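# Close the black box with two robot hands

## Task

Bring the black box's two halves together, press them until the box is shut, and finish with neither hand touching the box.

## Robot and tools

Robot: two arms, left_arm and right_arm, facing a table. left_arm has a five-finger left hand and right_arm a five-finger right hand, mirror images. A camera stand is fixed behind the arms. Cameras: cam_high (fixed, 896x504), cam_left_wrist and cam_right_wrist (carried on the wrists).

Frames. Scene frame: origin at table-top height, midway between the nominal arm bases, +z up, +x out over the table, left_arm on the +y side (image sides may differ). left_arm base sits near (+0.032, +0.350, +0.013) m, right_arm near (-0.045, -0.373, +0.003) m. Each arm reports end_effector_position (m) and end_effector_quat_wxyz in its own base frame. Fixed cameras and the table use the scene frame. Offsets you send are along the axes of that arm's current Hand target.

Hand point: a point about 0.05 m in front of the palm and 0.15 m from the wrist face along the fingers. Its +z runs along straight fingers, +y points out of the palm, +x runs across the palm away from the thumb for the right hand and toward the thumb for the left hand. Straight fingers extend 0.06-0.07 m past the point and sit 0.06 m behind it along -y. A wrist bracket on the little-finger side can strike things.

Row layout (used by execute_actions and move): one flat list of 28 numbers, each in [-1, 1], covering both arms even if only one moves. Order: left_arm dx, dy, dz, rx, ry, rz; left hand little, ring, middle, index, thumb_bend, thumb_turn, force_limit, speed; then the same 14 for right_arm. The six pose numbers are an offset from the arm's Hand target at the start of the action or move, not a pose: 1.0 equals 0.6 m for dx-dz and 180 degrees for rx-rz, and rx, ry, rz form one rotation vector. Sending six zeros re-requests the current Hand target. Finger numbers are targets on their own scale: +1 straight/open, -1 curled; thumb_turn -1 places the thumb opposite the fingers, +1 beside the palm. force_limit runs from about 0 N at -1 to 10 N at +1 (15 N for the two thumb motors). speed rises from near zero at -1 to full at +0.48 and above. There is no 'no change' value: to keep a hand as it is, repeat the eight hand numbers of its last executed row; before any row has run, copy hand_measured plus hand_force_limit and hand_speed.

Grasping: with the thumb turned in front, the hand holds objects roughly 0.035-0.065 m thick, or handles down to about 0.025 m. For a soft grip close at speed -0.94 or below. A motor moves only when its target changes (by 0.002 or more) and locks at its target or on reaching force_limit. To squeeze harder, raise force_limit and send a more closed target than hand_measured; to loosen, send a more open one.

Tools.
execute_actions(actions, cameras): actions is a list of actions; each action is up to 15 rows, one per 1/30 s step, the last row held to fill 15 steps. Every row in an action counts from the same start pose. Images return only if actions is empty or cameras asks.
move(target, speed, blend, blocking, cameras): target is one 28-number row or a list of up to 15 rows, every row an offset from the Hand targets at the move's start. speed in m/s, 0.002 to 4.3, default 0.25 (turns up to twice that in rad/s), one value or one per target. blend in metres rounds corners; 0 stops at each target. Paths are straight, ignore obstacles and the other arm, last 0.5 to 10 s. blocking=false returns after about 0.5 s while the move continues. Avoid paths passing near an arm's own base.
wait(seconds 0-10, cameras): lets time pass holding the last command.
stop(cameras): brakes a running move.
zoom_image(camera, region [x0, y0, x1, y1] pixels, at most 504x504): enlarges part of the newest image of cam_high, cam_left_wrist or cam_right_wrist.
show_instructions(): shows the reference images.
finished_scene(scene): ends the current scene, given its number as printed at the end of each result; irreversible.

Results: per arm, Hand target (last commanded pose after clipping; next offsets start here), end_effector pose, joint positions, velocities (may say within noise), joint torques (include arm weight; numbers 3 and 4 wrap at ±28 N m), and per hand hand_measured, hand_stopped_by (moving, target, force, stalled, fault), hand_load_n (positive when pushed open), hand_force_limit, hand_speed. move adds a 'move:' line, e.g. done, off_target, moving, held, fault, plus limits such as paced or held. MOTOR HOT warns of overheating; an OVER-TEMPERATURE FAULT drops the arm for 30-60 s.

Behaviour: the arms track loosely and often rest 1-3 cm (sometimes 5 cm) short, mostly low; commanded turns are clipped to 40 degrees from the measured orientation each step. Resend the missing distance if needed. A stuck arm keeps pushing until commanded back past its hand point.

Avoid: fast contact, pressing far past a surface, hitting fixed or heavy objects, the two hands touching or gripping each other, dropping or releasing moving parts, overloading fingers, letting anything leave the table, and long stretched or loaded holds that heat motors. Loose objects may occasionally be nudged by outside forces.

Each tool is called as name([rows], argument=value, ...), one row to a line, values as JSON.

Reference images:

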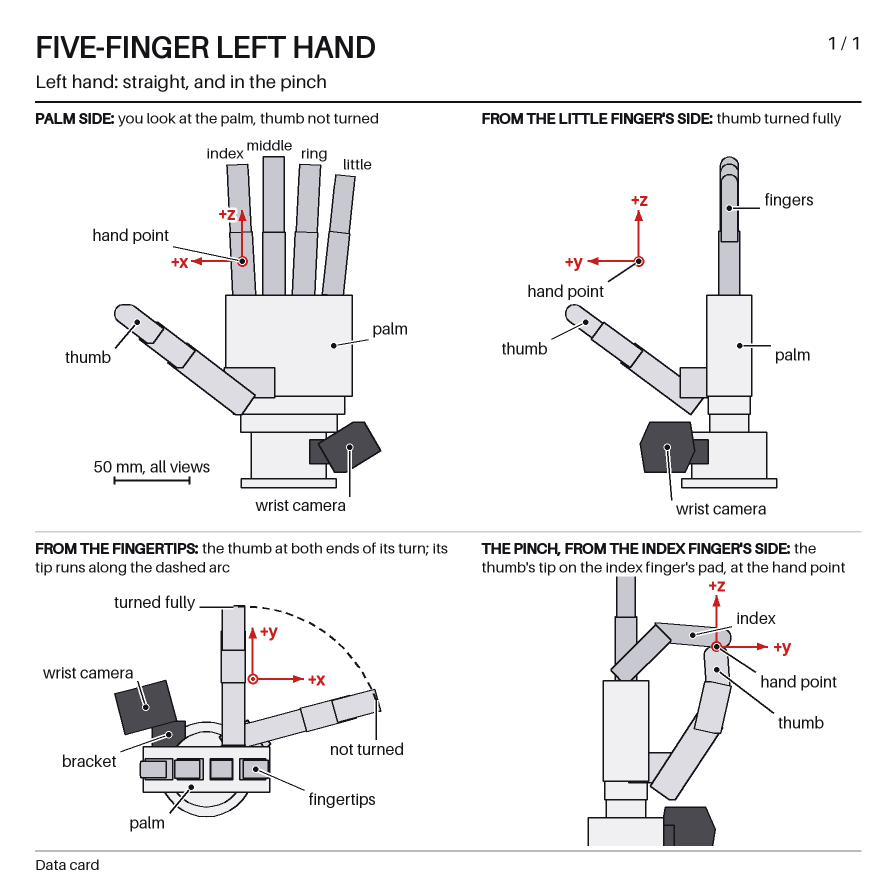

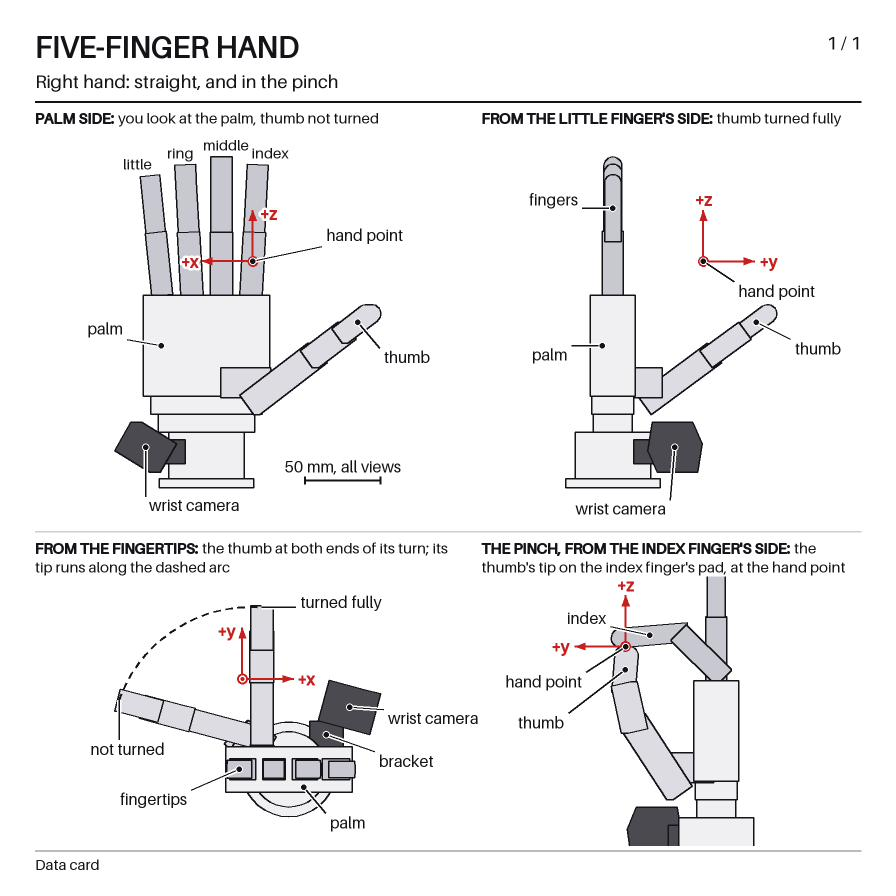

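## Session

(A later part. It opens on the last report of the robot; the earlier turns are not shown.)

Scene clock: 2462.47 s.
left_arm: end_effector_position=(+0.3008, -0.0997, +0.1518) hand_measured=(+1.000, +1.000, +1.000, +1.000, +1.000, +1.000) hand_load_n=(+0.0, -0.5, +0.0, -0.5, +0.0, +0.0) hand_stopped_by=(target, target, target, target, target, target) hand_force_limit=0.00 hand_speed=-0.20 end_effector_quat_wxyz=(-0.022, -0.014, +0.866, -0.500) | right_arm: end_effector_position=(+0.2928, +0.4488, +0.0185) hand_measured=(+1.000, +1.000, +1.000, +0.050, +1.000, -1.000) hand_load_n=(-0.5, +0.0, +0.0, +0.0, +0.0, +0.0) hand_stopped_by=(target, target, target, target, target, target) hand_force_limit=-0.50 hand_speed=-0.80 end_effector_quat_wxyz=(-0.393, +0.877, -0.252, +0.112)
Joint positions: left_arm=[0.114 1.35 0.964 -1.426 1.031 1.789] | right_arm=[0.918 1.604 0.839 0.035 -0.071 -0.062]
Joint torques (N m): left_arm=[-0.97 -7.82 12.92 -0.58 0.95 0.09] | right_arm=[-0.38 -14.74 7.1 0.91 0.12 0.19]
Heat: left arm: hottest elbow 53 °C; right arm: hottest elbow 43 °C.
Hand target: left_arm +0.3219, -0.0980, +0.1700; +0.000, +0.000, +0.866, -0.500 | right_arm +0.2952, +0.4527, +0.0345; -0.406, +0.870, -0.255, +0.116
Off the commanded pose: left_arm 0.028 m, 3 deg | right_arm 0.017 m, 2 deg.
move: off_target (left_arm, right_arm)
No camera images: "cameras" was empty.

wait(seconds=0, cameras=["cam_left_wrist", "cam_right_wrist"])

zoom_image(camera="cam_right_wrist", region=[450, 150, 850, 400])

zoom_image(camera="cam_left_wrist", region=[422, 134, 502, 214])

Scene clock: 2468.93 s.
left_arm: end_effector_position=(+0.3008, -0.0997, +0.1518) hand_measured=(+1.000, +1.000, +1.000, +1.000, +1.000, +1.000) hand_load_n=(+0.0, +0.0, +0.0, +0.0, +0.0, -0.5) hand_stopped_by=(target, target, target, target, target, target) hand_force_limit=0.00 hand_speed=-0.20 end_effector_quat_wxyz=(-0.022, -0.014, +0.866, -0.500) | right_arm: end_effector_position=(+0.2928, +0.4488, +0.0185) hand_measured=(+1.000, +1.000, +1.000, +0.050, +1.000, -1.000) hand_load_n=(+0.0, -0.5, +0.0, +0.0, +0.0, +0.0) hand_stopped_by=(target, target, target, target, target, target) hand_force_limit=-0.50 hand_speed=-0.80 end_effector_quat_wxyz=(-0.393, +0.877, -0.252, +0.112)
Joint positions: left_arm=[0.114 1.35 0.964 -1.426 1.031 1.789] | right_arm=[0.918 1.604 0.839 0.035 -0.071 -0.062]
Joint torques (N m): left_arm=[-0.85 -7.82 12.9 -0.62 0.95 0.07] | right_arm=[-0.62 -15.15 7.01 0.99 0.13 0.18]
Heat: left arm: hottest elbow 53 °C; right arm: hottest elbow 43 °C.
Hand target: left_arm +0.3219, -0.0980, +0.1700; +0.000, +0.000, +0.866, -0.500 | right_arm +0.2952, +0.4527, +0.0345; -0.406, +0.870, -0.255, +0.116
Off the commanded pose: left_arm 0.028 m, 3 deg | right_arm 0.017 m, 2 deg.
Images, in order (width x height): cam_left_wrist 896x504, cam_right_wrist 896x504.

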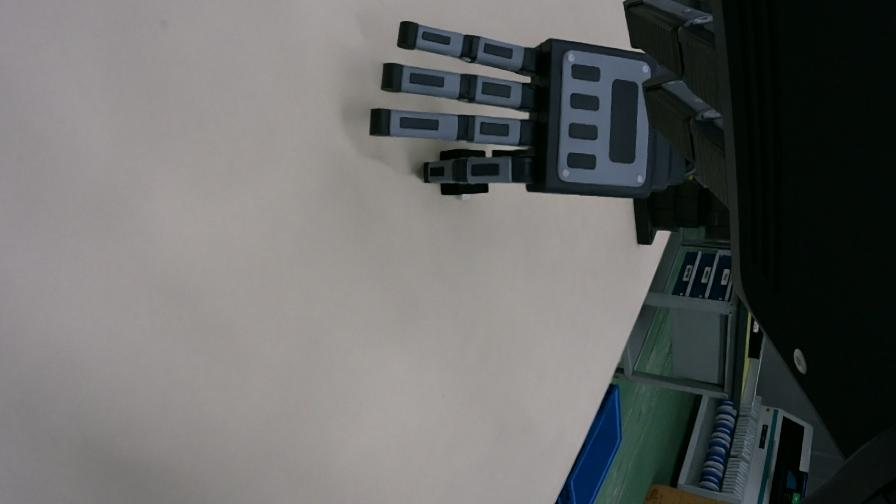

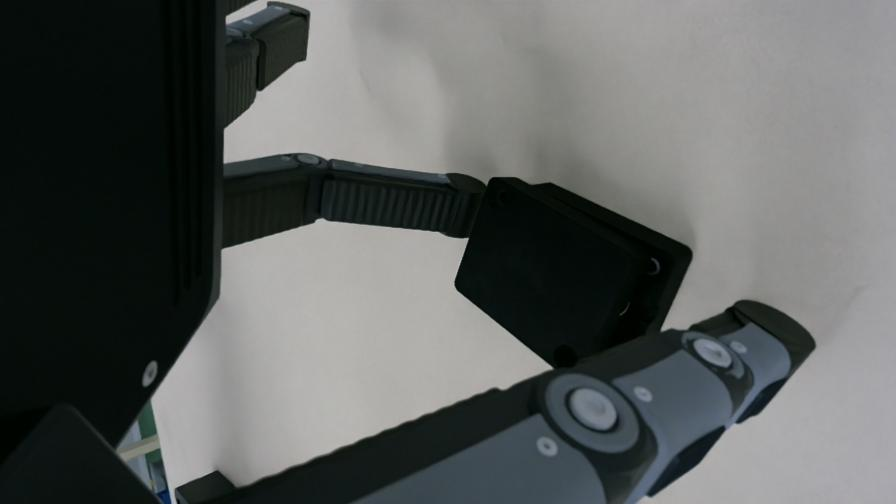

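Scaled by 1.260 from the camera's 896x504 image, which has a finer 1280x720 frame.

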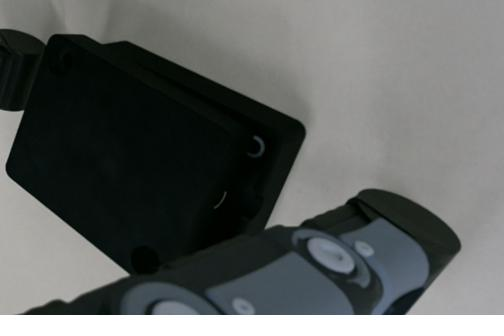

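Scaled by 6.300 from the camera's 896x504 image, which has a finer 1280x720 frame.

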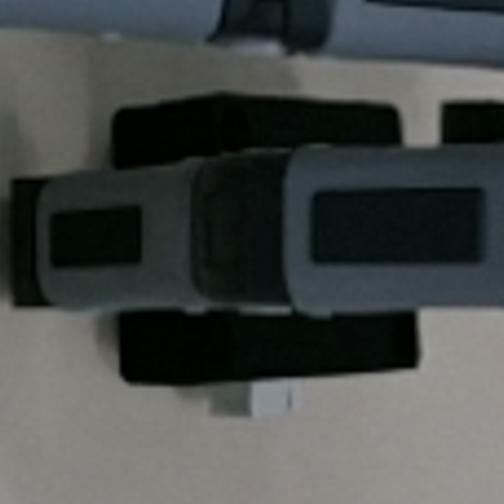

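move(target=[0,0,0,0,0,0,1,1,1,1,1,1,0,-0.2,0.0,-0.0056,0.0062,0,0,0,1,1,1,0.05,1,-1,-0.5,-0.8], speed=0.05, cameras=["cam_right_wrist"])

Scene clock: 2486.63 s.
left_arm: end_effector_position=(+0.3008, -0.0997, +0.1518) hand_measured=(+1.000, +1.000, +1.000, +1.000, +1.000, +1.000) hand_load_n=(+0.0, +0.0, +0.0, +0.0, +0.0, +0.0) hand_stopped_by=(target, target, target, target, target, target) hand_force_limit=0.00 hand_speed=-0.20 end_effector_quat_wxyz=(-0.022, -0.014, +0.866, -0.500) | right_arm: end_effector_position=(+0.2928, +0.4488, +0.0185) hand_measured=(+1.000, +1.000, +1.000, +0.050, +1.000, -1.000) hand_load_n=(+0.0, +0.0, +0.0, +0.0, +0.0, +0.0) hand_stopped_by=(target, target, target, target, target, target) hand_force_limit=-0.50 hand_speed=-0.80 end_effector_quat_wxyz=(-0.393, +0.877, -0.252, +0.112)
Joint positions: left_arm=[0.114 1.35 0.964 -1.426 1.031 1.789] | right_arm=[0.918 1.604 0.839 0.035 -0.071 -0.062]
Joint torques (N m): left_arm=[-0.79 -7.71 12.89 -0.64 0.94 0.09] | right_arm=[-0.56 -14.1 8.16 0.94 0.15 0.2]
Heat: left arm: hottest elbow 53 °C; right arm: hottest elbow 43 °C.
Hand target: left_arm +0.3219, -0.0980, +0.1700; +0.000, +0.000, +0.866, -0.500 | right_arm +0.2979, +0.4569, +0.0347; -0.406, +0.870, -0.255, +0.116
Off the commanded pose: left_arm 0.028 m, 3 deg | right_arm 0.019 m, 2 deg.
move: off_target (left_arm, right_arm)
Images, in order (width x height): cam_right_wrist 896x504.

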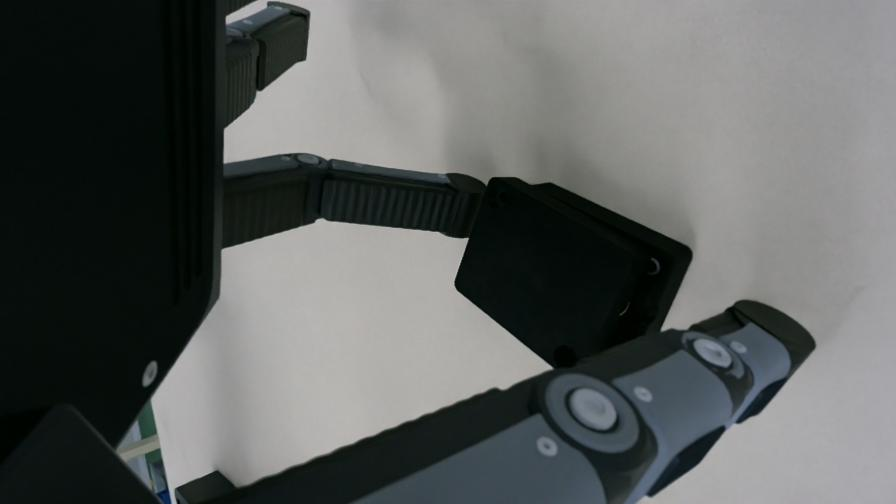

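move(target=[0,0,0,0,0,0,1,1,1,1,1,1,0,-0.2,0.0,-0.0045,0.0050,0,0,0,1,1,1,0.05,1,-1,-0.5,-0.8], speed=0.05, cameras=["cam_right_wrist"])

Scene clock: 2491.57 s.
left_arm: end_effector_position=(+0.3008, -0.0997, +0.1518) hand_measured=(+1.000, +1.000, +1.000, +1.000, +1.000, +1.000) hand_load_n=(+0.0, +0.0, +0.0, +0.0, +0.0, +0.0) hand_stopped_by=(target, target, target, target, target, target) hand_force_limit=0.00 hand_speed=-0.20 end_effector_quat_wxyz=(-0.022, -0.014, +0.866, -0.500) | right_arm: end_effector_position=(+0.2928, +0.4488, +0.0185) hand_measured=(+1.000, +1.000, +1.000, +0.050, +1.000, -1.000) hand_load_n=(+0.0, +0.0, +0.0, +0.0, +0.0, +0.0) hand_stopped_by=(target, target, target, target, target, target) hand_force_limit=-0.50 hand_speed=-0.80 end_effector_quat_wxyz=(-0.393, +0.877, -0.252, +0.112)
Joint positions: left_arm=[0.114 1.35 0.964 -1.426 1.031 1.789] | right_arm=[0.918 1.604 0.839 0.035 -0.071 -0.062]
Joint torques (N m): left_arm=[-1.14 -7.77 13.05 -0.66 0.98 0.08] | right_arm=[-0.73 -13.39 8.94 0.62 0.18 0.18]
Heat: left arm: hottest elbow 53 °C; right arm: hottest elbow 43 °C.
Hand target: left_arm +0.3219, -0.0980, +0.1700; +0.000, +0.000, +0.866, -0.500 | right_arm +0.3000, +0.4603, +0.0348; -0.406, +0.870, -0.255, +0.116
Off the commanded pose: left_arm 0.028 m, 3 deg | right_arm 0.021 m, 2 deg.
move: off_target (left_arm, right_arm)
Images, in order (width x height): cam_right_wrist 896x504.

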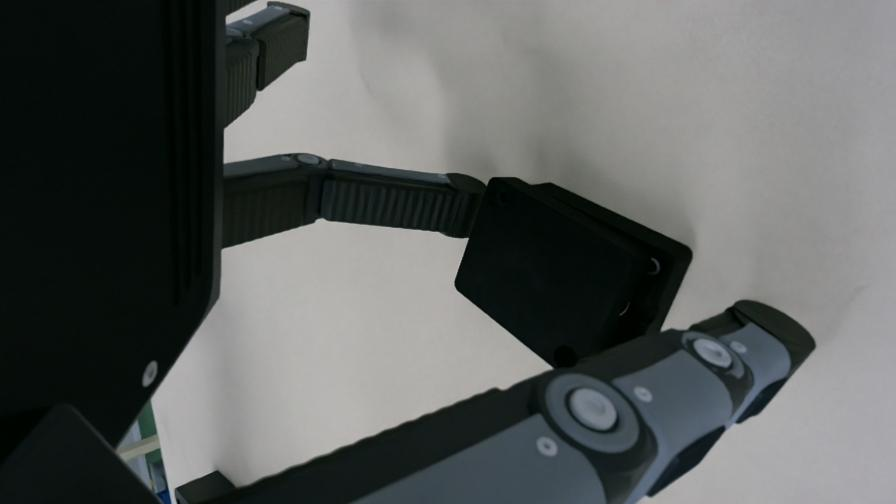

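move(target=[0,0,0,0,0,0,1,1,1,1,1,1,0,-0.2,0.0,-0.0035,0.0062,0,0,0,1,1,1,0.05,1,-1,-0.5,-0.8], speed=0.05, cameras=["cam_right_wrist"])

Scene clock: 2497.27 s.
left_arm: end_effector_position=(+0.3008, -0.0997, +0.1518) hand_measured=(+1.000, +1.000, +1.000, +1.000, +1.000, +1.000) hand_load_n=(+0.0, +0.0, +0.0, +0.0, +0.0, +0.0) hand_stopped_by=(target, target, target, target, target, target) hand_force_limit=0.00 hand_speed=-0.20 end_effector_quat_wxyz=(-0.022, -0.014, +0.866, -0.500) | right_arm: end_effector_position=(+0.2928, +0.4488, +0.0185) hand_measured=(+1.000, +1.000, +1.000, +0.050, +1.000, -1.000) hand_load_n=(+0.0, +0.0, +0.0, +0.0, +0.0, +0.0) hand_stopped_by=(target, target, target, target, target, target) hand_force_limit=-0.50 hand_speed=-0.80 end_effector_quat_wxyz=(-0.393, +0.877, -0.252, +0.112)
Joint positions: left_arm=[0.114 1.35 0.964 -1.426 1.031 1.789] | right_arm=[0.918 1.604 0.839 0.035 -0.071 -0.062]
Joint torques (N m): left_arm=[-0.91 -7.59 12.98 -0.59 0.96 0.08] | right_arm=[-0.15 -12.51 9.69 0.91 0.19 0.19]
Heat: left arm: hottest elbow 53 °C; right arm: hottest elbow 44 °C.
Hand target: left_arm +0.3219, -0.0980, +0.1700; +0.000, +0.000, +0.866, -0.500 | right_arm +0.3023, +0.4638, +0.0341; -0.406, +0.870, -0.255, +0.116
Off the commanded pose: left_arm 0.028 m, 3 deg | right_arm 0.024 m, 2 deg.
move: off_target (left_arm, right_arm)
Images, in order (width x height): cam_right_wrist 896x504.

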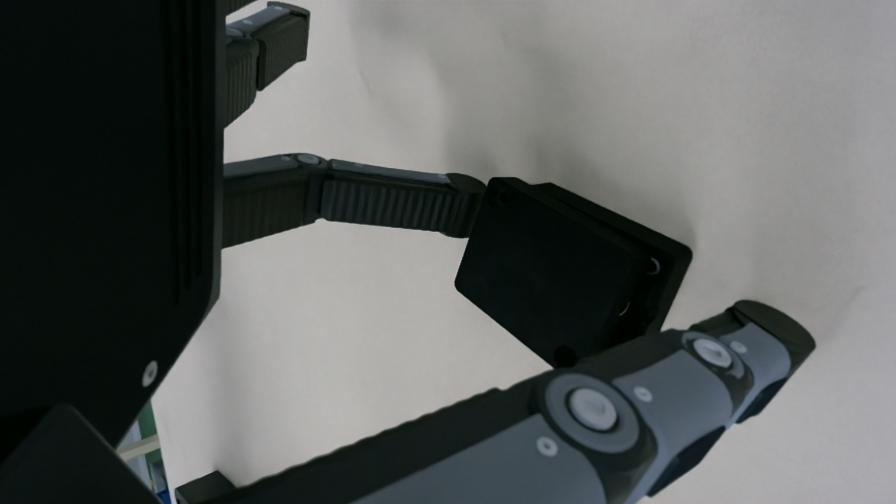

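move(target=[0,0,0,0,0,0,1,1,1,1,1,1,0,-0.2,0,0,0,0,0,0,1,1,1,-0.4,0.70,-1,-0.7,-0.8], speed=0.05, cameras=["cam_right_wrist", "cam_left_wrist"])

zoom_image(camera="cam_right_wrist", region=[450, 150, 850, 400])

zoom_image(camera="cam_left_wrist", region=[422, 134, 502, 214])

Scene clock: 2518.33 s.
left_arm: end_effector_position=(+0.3008, -0.0997, +0.1518) hand_measured=(+1.000, +1.000, +1.000, +1.000, +1.000, +1.000) hand_load_n=(+0.0, +0.0, +0.0, +0.0, +0.0, +0.0) hand_stopped_by=(target, target, target, target, target, target) hand_force_limit=0.00 hand_speed=-0.20 end_effector_quat_wxyz=(-0.022, -0.014, +0.866, -0.500) | right_arm: end_effector_position=(+0.2928, +0.4488, +0.0185) hand_measured=(+1.000, +1.000, +1.000, -0.224, +0.862, -1.000) hand_load_n=(+0.0, +0.0, +0.0, +5.0, +7.5, -1.5) hand_stopped_by=(target, target, target, force, force, target) hand_force_limit=-0.70 hand_speed=-0.80 end_effector_quat_wxyz=(-0.393, +0.877, -0.252, +0.112)
Joint positions: left_arm=[0.114 1.35 0.964 -1.426 1.031 1.789] | right_arm=[0.918 1.604 0.839 0.035 -0.071 -0.062]
Joint torques (N m): left_arm=[-1.2 -7.59 13.03 -0.68 0.97 0.11] | right_arm=[-0.15 -12.75 9.8 0.8 0.2 0.22]
Heat: left arm: hottest elbow 53 °C; right arm: hottest elbow 46 °C.
Hand target: left_arm +0.3219, -0.0980, +0.1700; +0.000, +0.000, +0.866, -0.500 | right_arm +0.3023, +0.4638, +0.0341; -0.406, +0.870, -0.255, +0.116
Off the commanded pose: left_arm 0.028 m, 3 deg | right_arm 0.024 m, 2 deg.
move: off_target (left_arm, right_arm)
Images, in order (width x height): cam_left_wrist 896x504, cam_right_wrist 896x504.

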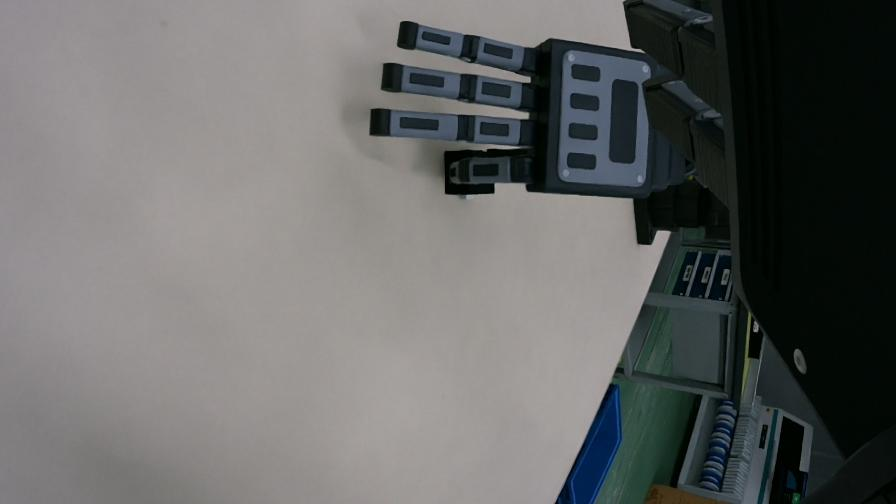

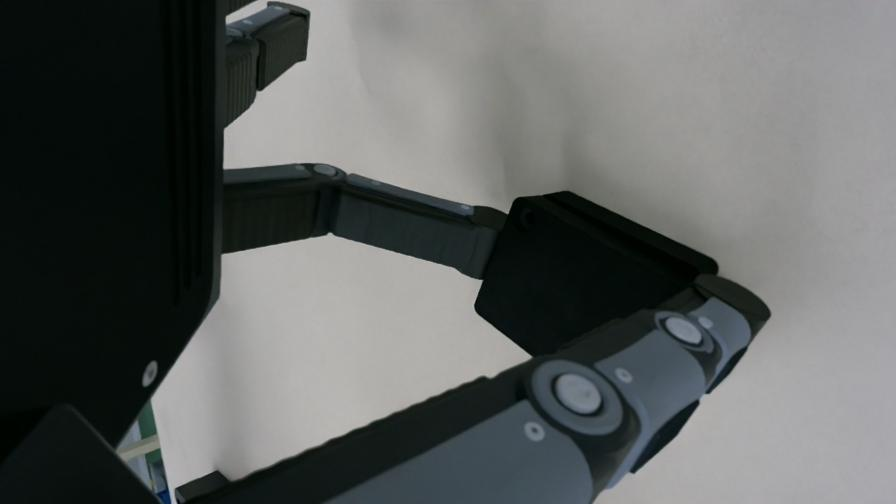

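Scaled by 1.260 from the camera's 896x504 image, which has a finer 1280x720 frame.

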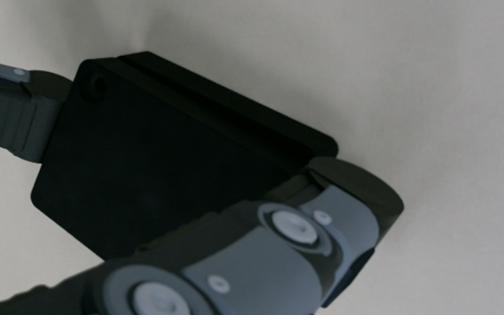

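Scaled by 6.300 from the camera's 896x504 image, which has a finer 1280x720 frame.

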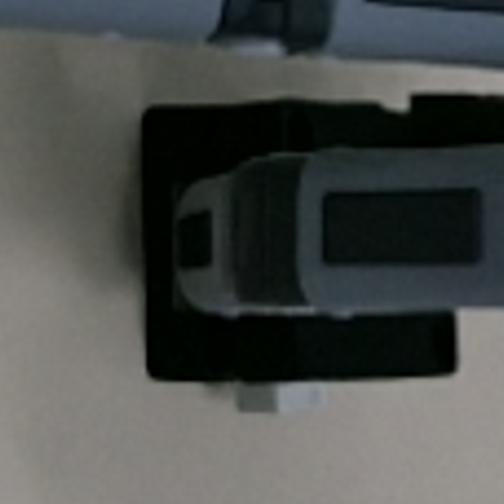

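zoom_image(camera="cam_left_wrist", region=[438, 144, 502, 204])

zoom_image(camera="cam_right_wrist", region=[500, 170, 730, 290])

Scaled by 7.875 from the camera's 896x504 image, which has a finer 1280x720 frame.

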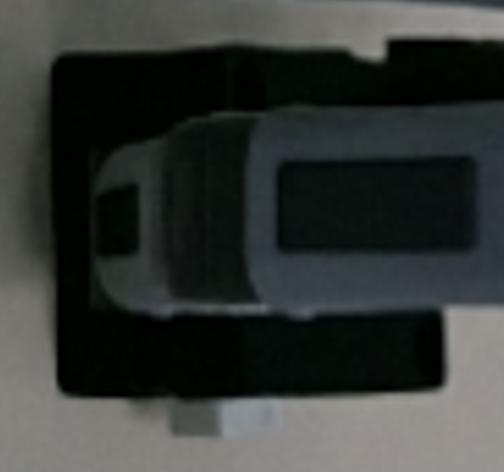

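Scaled by 2.191 from the camera's 896x504 image, which has a finer 1280x720 frame.

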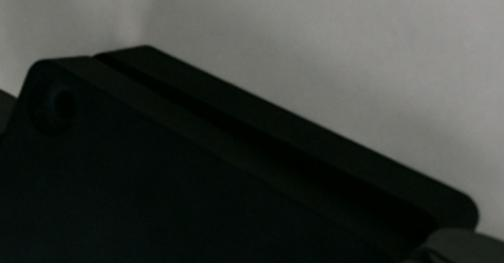

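move(target=[0,0,0,0,0,0,1,1,1,1,1,1,0,-0.2,0.0,-0.0124,-0.0112,0,0,0,1,1,1,-0.4,0.70,-1,-0.7,-0.8], speed=0.05, cameras=["cam_right_wrist", "cam_left_wrist"])

zoom_image(camera="cam_left_wrist", region=[438, 144, 502, 204])

zoom_image(camera="cam_right_wrist", region=[500, 170, 730, 290])

Scene clock: 2627.20 s.
left_arm: end_effector_position=(+0.3008, -0.0997, +0.1518) hand_measured=(+1.000, +1.000, +1.000, +1.000, +1.000, +1.000) hand_load_n=(+0.0, -0.5, +0.0, +0.0, +0.0, +0.0) hand_stopped_by=(target, target, target, target, target, target) hand_force_limit=0.00 hand_speed=-0.20 end_effector_quat_wxyz=(-0.022, -0.014, +0.866, -0.500) | right_arm: end_effector_position=(+0.2912, +0.4468, +0.0171) hand_measured=(+1.000, +1.000, +1.000, -0.224, +0.862, -1.000) hand_load_n=(+0.0, -0.5, -0.5, +5.5, +7.5, -1.5) hand_stopped_by=(target, target, target, force, force, target) hand_force_limit=-0.70 hand_speed=-0.80 end_effector_quat_wxyz=(-0.386, +0.880, -0.254, +0.109)
Joint positions: left_arm=[0.114 1.35 0.964 -1.426 1.031 1.789] | right_arm=[0.918 1.604 0.843 0.013 -0.071 -0.061]
Joint torques (N m): left_arm=[-0.97 -7.71 12.89 -0.55 0.96 0.09] | right_arm=[-0.21 -13.98 9.98 0.54 0.16 0.21]
Heat: left arm: hottest elbow 53 °C; right arm: hottest elbow 48 °C.
Hand target: left_arm +0.3219, -0.0980, +0.1700; +0.000, +0.000, +0.866, -0.500 | right_arm +0.3021, +0.4635, +0.0441; -0.406, +0.870, -0.255, +0.116
Off the commanded pose: left_arm 0.028 m, 3 deg | right_arm 0.034 m, 3 deg.
move: off_target (left_arm, right_arm)
Images, in order (width x height): cam_left_wrist 896x504, cam_right_wrist 896x504.

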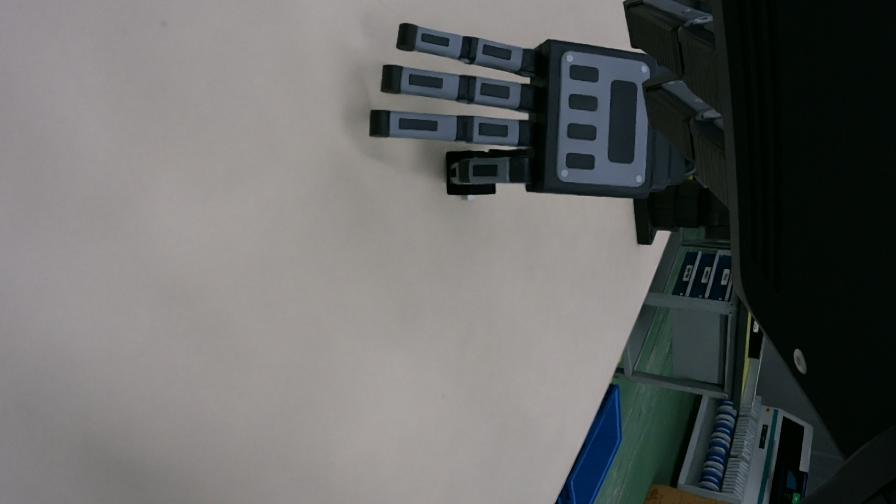

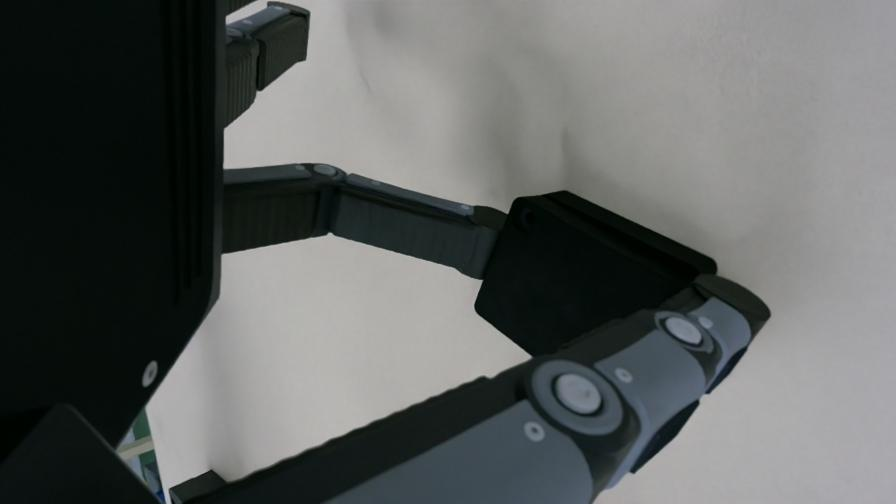

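Scaled by 7.875 from the camera's 896x504 image, which has a finer 1280x720 frame.

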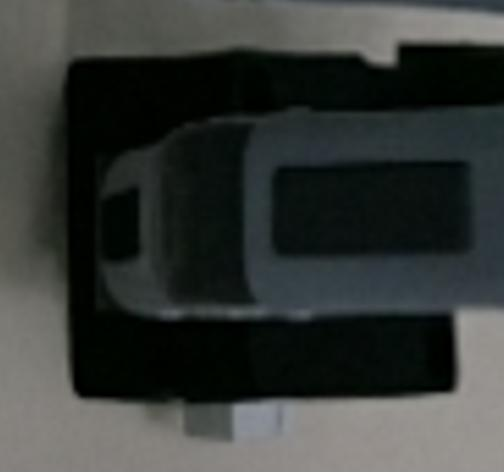

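Scaled by 2.191 from the camera's 896x504 image, which has a finer 1280x720 frame.

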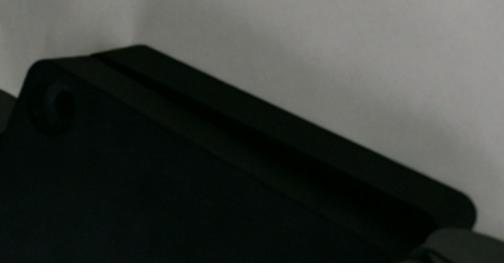

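move(target=[0,0,0,0,0,0,1,1,1,1,1,1,0,-0.2,0.0,-0.0142,-0.0198,0,0,0,1,1,1,-0.4,0.70,-1,-0.7,-0.8], speed=0.05, cameras=["cam_left_wrist"])

zoom_image(camera="cam_left_wrist", region=[438, 144, 502, 204])

Scene clock: 2634.93 s.
left_arm: end_effector_position=(+0.3008, -0.0997, +0.1518) hand_measured=(+1.000, +1.000, +1.000, +1.000, +1.000, +1.000) hand_load_n=(+0.0, +0.0, +0.0, +0.0, +0.0, -0.5) hand_stopped_by=(target, target, target, target, target, target) hand_force_limit=0.00 hand_speed=-0.20 end_effector_quat_wxyz=(-0.022, -0.014, +0.866, -0.500) | right_arm: end_effector_position=(+0.2871, +0.4415, +0.0254) hand_measured=(+1.000, +1.000, +1.000, -0.224, +0.862, -1.000) hand_load_n=(+0.0, +0.0, -0.5, +5.5, +8.0, -1.5) hand_stopped_by=(target, target, target, force, force, target) hand_force_limit=-0.70 hand_speed=-0.80 end_effector_quat_wxyz=(-0.380, +0.883, -0.255, +0.107)
Joint positions: left_arm=[0.114 1.35 0.964 -1.426 1.031 1.789] | right_arm=[0.918 1.575 0.843 -0.03 -0.071 -0.061]
Joint torques (N m): left_arm=[-1.03 -7.41 12.93 -0.64 0.98 0.07] | right_arm=[-0.56 -14.39 10.4 0.57 0.15 0.21]
Heat: left arm: hottest elbow 53 °C; right arm: hottest elbow 48 °C.
Hand target: left_arm +0.3219, -0.0980, +0.1700; +0.000, +0.000, +0.866, -0.500 | right_arm +0.3003, +0.4604, +0.0583; -0.406, +0.870, -0.255, +0.116
Off the commanded pose: left_arm 0.028 m, 3 deg | right_arm 0.040 m, 4 deg.
move: off_target (left_arm, right_arm)
Images, in order (width x height): cam_left_wrist 896x504.

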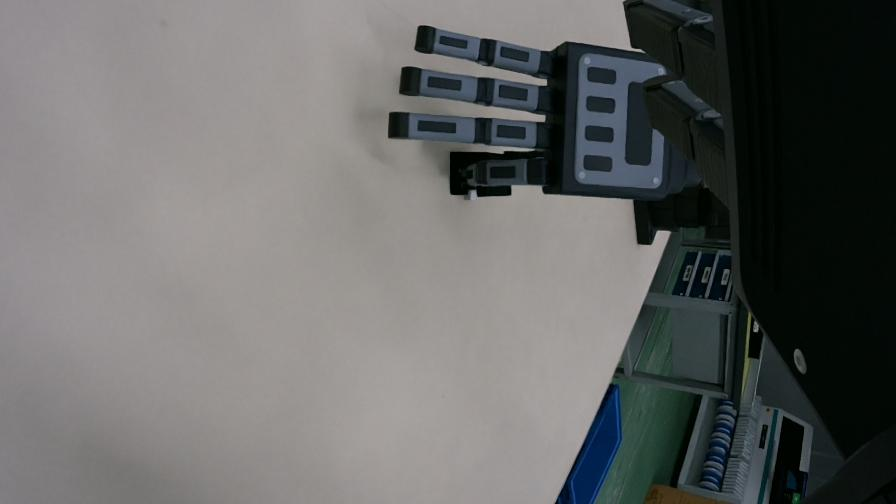

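Scaled by 7.875 from the camera's 896x504 image, which has a finer 1280x720 frame.

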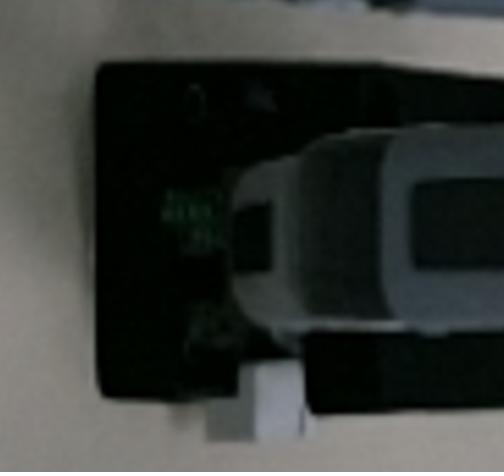

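wait(seconds=0, cameras=["cam_right_wrist"])

zoom_image(camera="cam_right_wrist", region=[450, 150, 690, 290])

Scene clock: 2642.67 s.
left_arm: end_effector_position=(+0.3008, -0.0997, +0.1518) hand_measured=(+1.000, +1.000, +1.000, +1.000, +1.000, +1.000) hand_load_n=(+0.0, +0.0, +0.0, +0.0, +0.0, -0.5) hand_stopped_by=(target, target, target, target, target, target) hand_force_limit=0.00 hand_speed=-0.20 end_effector_quat_wxyz=(-0.022, -0.014, +0.866, -0.500) | right_arm: end_effector_position=(+0.2871, +0.4415, +0.0254) hand_measured=(+1.000, +1.000, +1.000, -0.224, +0.862, -1.000) hand_load_n=(-0.5, +0.0, +0.0, +5.5, +7.5, -1.5) hand_stopped_by=(target, target, target, force, force, target) hand_force_limit=-0.70 hand_speed=-0.80 end_effector_quat_wxyz=(-0.380, +0.883, -0.255, +0.107)
Joint positions: left_arm=[0.114 1.35 0.964 -1.426 1.031 1.789] | right_arm=[0.918 1.575 0.843 -0.03 -0.071 -0.061]
Joint torques (N m): left_arm=[-1.26 -7.65 12.96 -0.53 0.97 0.07] | right_arm=[-0.62 -14.39 10.37 0.62 0.17 0.19]
Heat: left arm: hottest elbow 53 °C; right arm: hottest elbow 49 °C.
Hand target: left_arm +0.3219, -0.0980, +0.1700; +0.000, +0.000, +0.866, -0.500 | right_arm +0.3003, +0.4604, +0.0583; -0.406, +0.870, -0.255, +0.116
Off the commanded pose: left_arm 0.028 m, 3 deg | right_arm 0.040 m, 4 deg.
Images, in order (width x height): cam_right_wrist 896x504.

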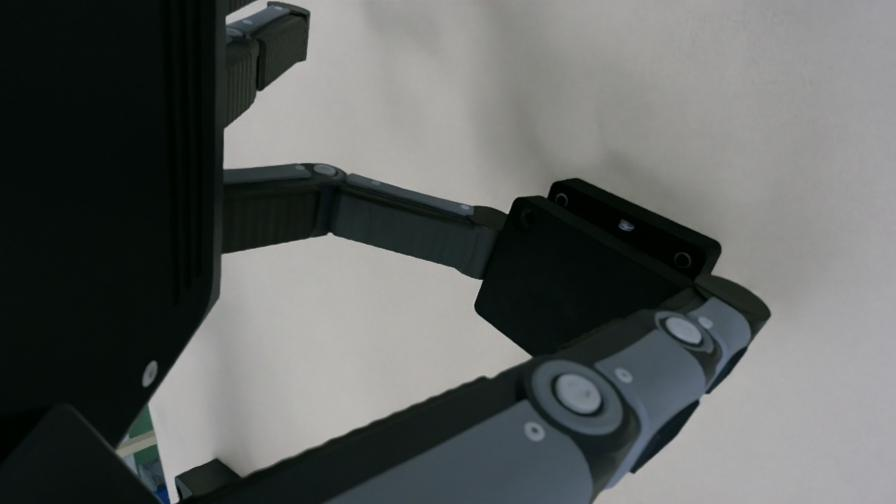

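Scaled by 2.100 from the camera's 896x504 image, which has a finer 1280x720 frame.

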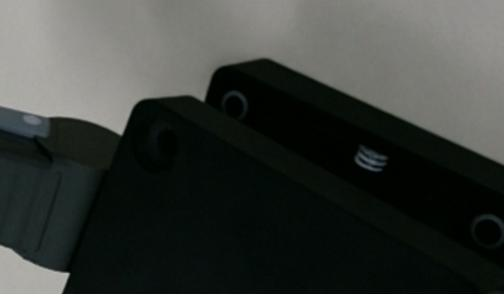

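move([
  [0,0,0,0,0,0,1,1,1,1,1,1,0,-0.2,0.02,-0.0062,-0.0056,0,0,0,1,1,1,-0.4,0.70,-1,-0.7,-0.8],
  [0,0,0,0,0,0,1,1,1,1,1,1,0,-0.2,0.0038,0.0012,0.0060,0,0,0,1,1,1,-0.4,0.70,-1,-0.7,-0.8],
], speed=0.06, cameras=["cam_right_wrist", "cam_left_wrist"])

zoom_image(camera="cam_left_wrist", region=[438, 144, 518, 214])

zoom_image(camera="cam_right_wrist", region=[450, 150, 740, 310])

Scene clock: 2715.30 s.
left_arm: end_effector_position=(+0.3008, -0.0997, +0.1518) hand_measured=(+1.000, +1.000, +1.000, +1.000, +1.000, +1.000) hand_load_n=(+0.0, -0.5, +0.0, +0.0, +0.0, -0.5) hand_stopped_by=(target, target, target, target, target, target) hand_force_limit=0.00 hand_speed=-0.20 end_effector_quat_wxyz=(-0.022, -0.014, +0.866, -0.500) | right_arm: end_effector_position=(+0.2894, +0.4396, +0.0288) hand_measured=(+1.000, +1.000, +1.000, -0.224, +0.862, -1.000) hand_load_n=(+0.0, -0.5, +0.0, +5.5, +8.0, -1.5) hand_stopped_by=(target, target, target, force, force, target) hand_force_limit=-0.70 hand_speed=-0.80 end_effector_quat_wxyz=(-0.378, +0.883, -0.257, +0.105)
Joint positions: left_arm=[0.114 1.35 0.964 -1.426 1.031 1.789] | right_arm=[0.91 1.569 0.849 -0.047 -0.076 -0.061]
Joint torques (N m): left_arm=[-0.91 -7.3 12.93 -0.69 0.96 0.09] | right_arm=[-0.32 -12.92 10.37 1.4 0.22 0.16]
Heat: left arm: hottest elbow 53 °C; right arm: hottest elbow 51 °C.
Hand target: left_arm +0.3219, -0.0980, +0.1700; +0.000, +0.000, +0.866, -0.500 | right_arm +0.3034, +0.4611, +0.0553; -0.406, +0.870, -0.255, +0.116
Off the commanded pose: left_arm 0.028 m, 3 deg | right_arm 0.037 m, 4 deg.
move: off_target (left_arm, right_arm)
Images, in order (width x height): cam_left_wrist 896x504, cam_right_wrist 896x504.

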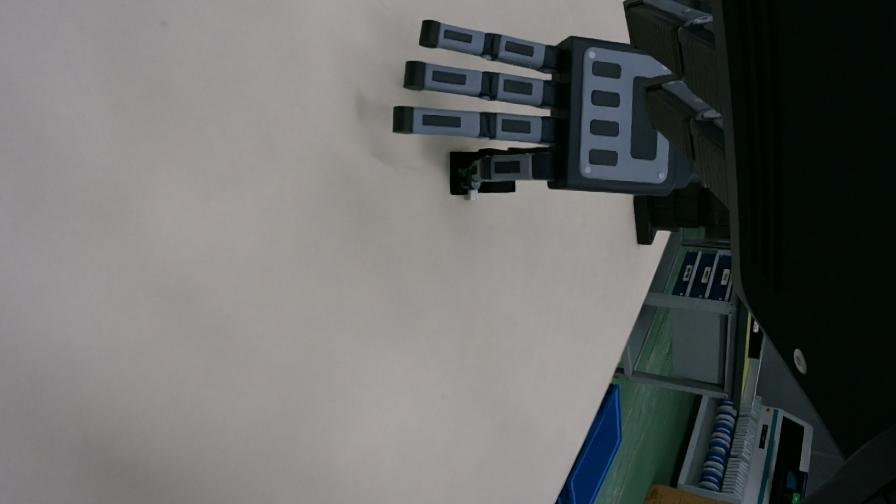

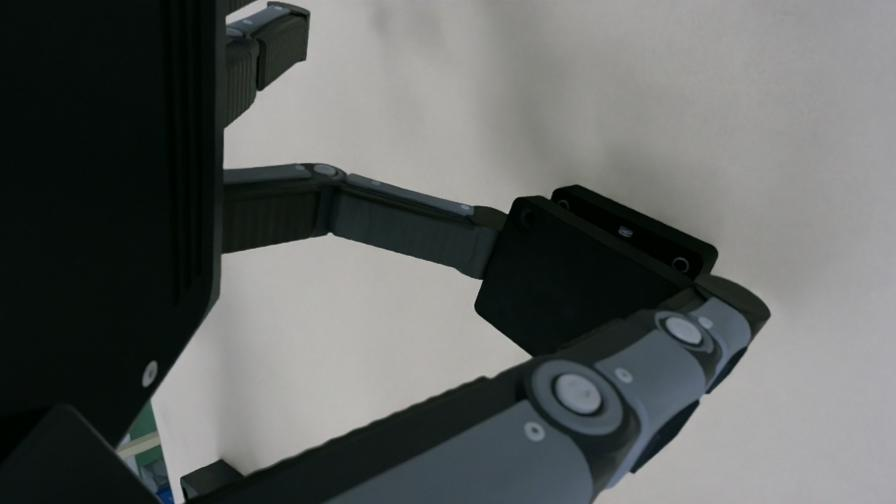

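Scaled by 6.300 from the camera's 896x504 image, which has a finer 1280x720 frame.

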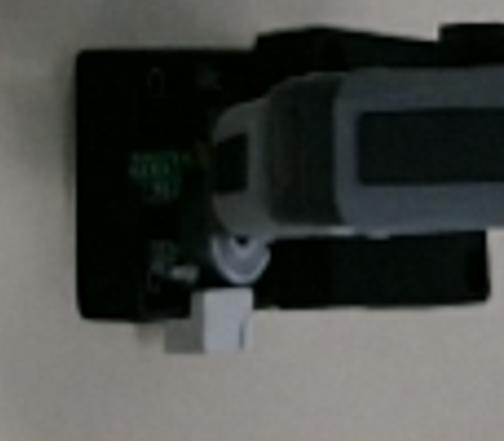

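Scaled by 1.738 from the camera's 896x504 image, which has a finer 1280x720 frame.

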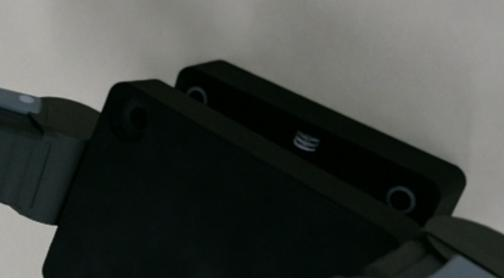

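move(target=[0,0,0,0,0,0,1,1,1,1,1,1,0,-0.2,0.0,0.0099,0.0089,0,0,0,1,1,1,-0.4,0.70,-1,-0.7,-0.8], speed=0.04, cameras=["cam_right_wrist", "cam_left_wrist"])

zoom_image(camera="cam_left_wrist", region=[438, 144, 518, 214])

zoom_image(camera="cam_right_wrist", region=[450, 150, 740, 310])

Scene clock: 2739.23 s.
left_arm: end_effector_position=(+0.3008, -0.0997, +0.1518) hand_measured=(+1.000, +1.000, +1.000, +1.000, +1.000, +1.000) hand_load_n=(+0.0, +0.0, +0.0, +0.0, +0.0, -0.5) hand_stopped_by=(target, target, target, target, target, target) hand_force_limit=0.00 hand_speed=-0.20 end_effector_quat_wxyz=(-0.022, -0.014, +0.866, -0.500) | right_arm: end_effector_position=(+0.2914, +0.4421, +0.0308) hand_measured=(+1.000, +1.000, +1.000, -0.224, +0.862, -1.000) hand_load_n=(+0.0, +0.0, +0.0, +5.5, +7.5, -1.0) hand_stopped_by=(target, target, target, force, force, target) hand_force_limit=-0.70 hand_speed=-0.80 end_effector_quat_wxyz=(-0.384, +0.880, -0.256, +0.108)
Joint positions: left_arm=[0.114 1.35 0.964 -1.426 1.031 1.789] | right_arm=[0.91 1.569 0.849 -0.033 -0.076 -0.061]
Joint torques (N m): left_arm=[-1.26 -7.71 12.88 -0.7 0.96 0.06] | right_arm=[-0.32 -11.75 9.74 1.77 0.25 0.18]
Heat: left arm: hottest elbow 53 °C; right arm: hottest elbow 52 °C.
Hand target: left_arm +0.3219, -0.0980, +0.1700; +0.000, +0.000, +0.866, -0.500 | right_arm +0.3035, +0.4613, +0.0474; -0.406, +0.870, -0.255, +0.116
Off the commanded pose: left_arm 0.028 m, 3 deg | right_arm 0.028 m, 3 deg.
move: off_target (left_arm, right_arm)
Images, in order (width x height): cam_left_wrist 896x504, cam_right_wrist 896x504.

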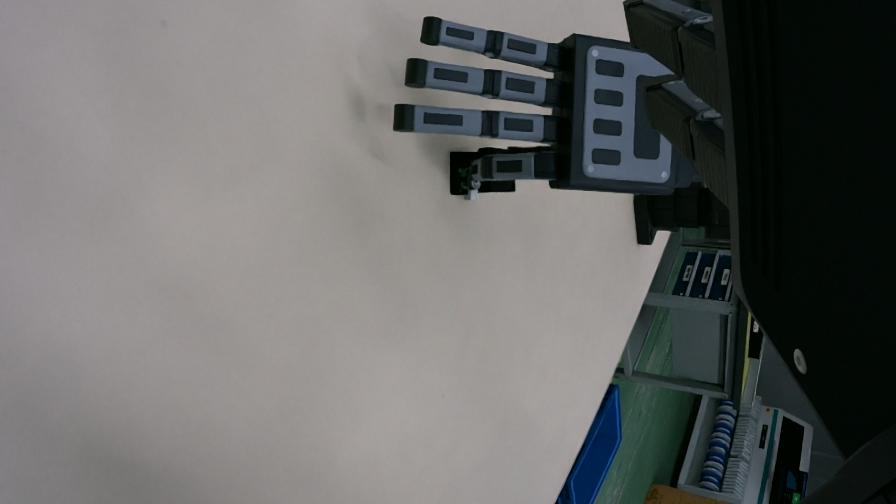

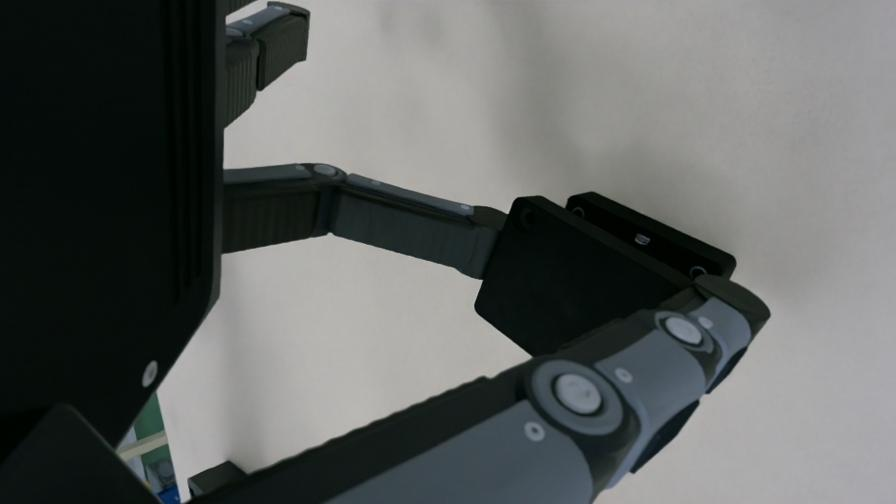

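Scaled by 6.300 from the camera's 896x504 image, which has a finer 1280x720 frame.

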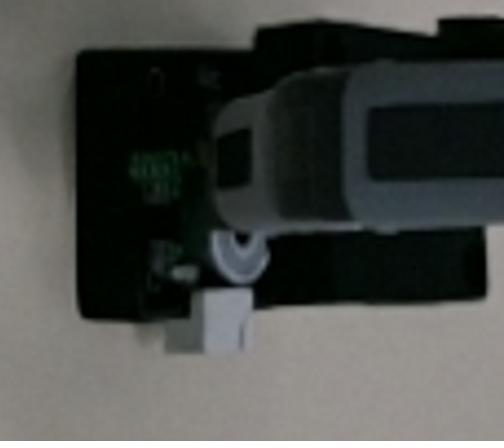

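Scaled by 1.738 from the camera's 896x504 image, which has a finer 1280x720 frame.

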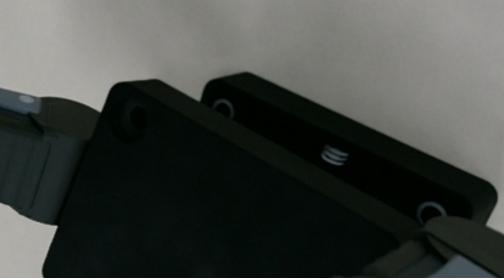

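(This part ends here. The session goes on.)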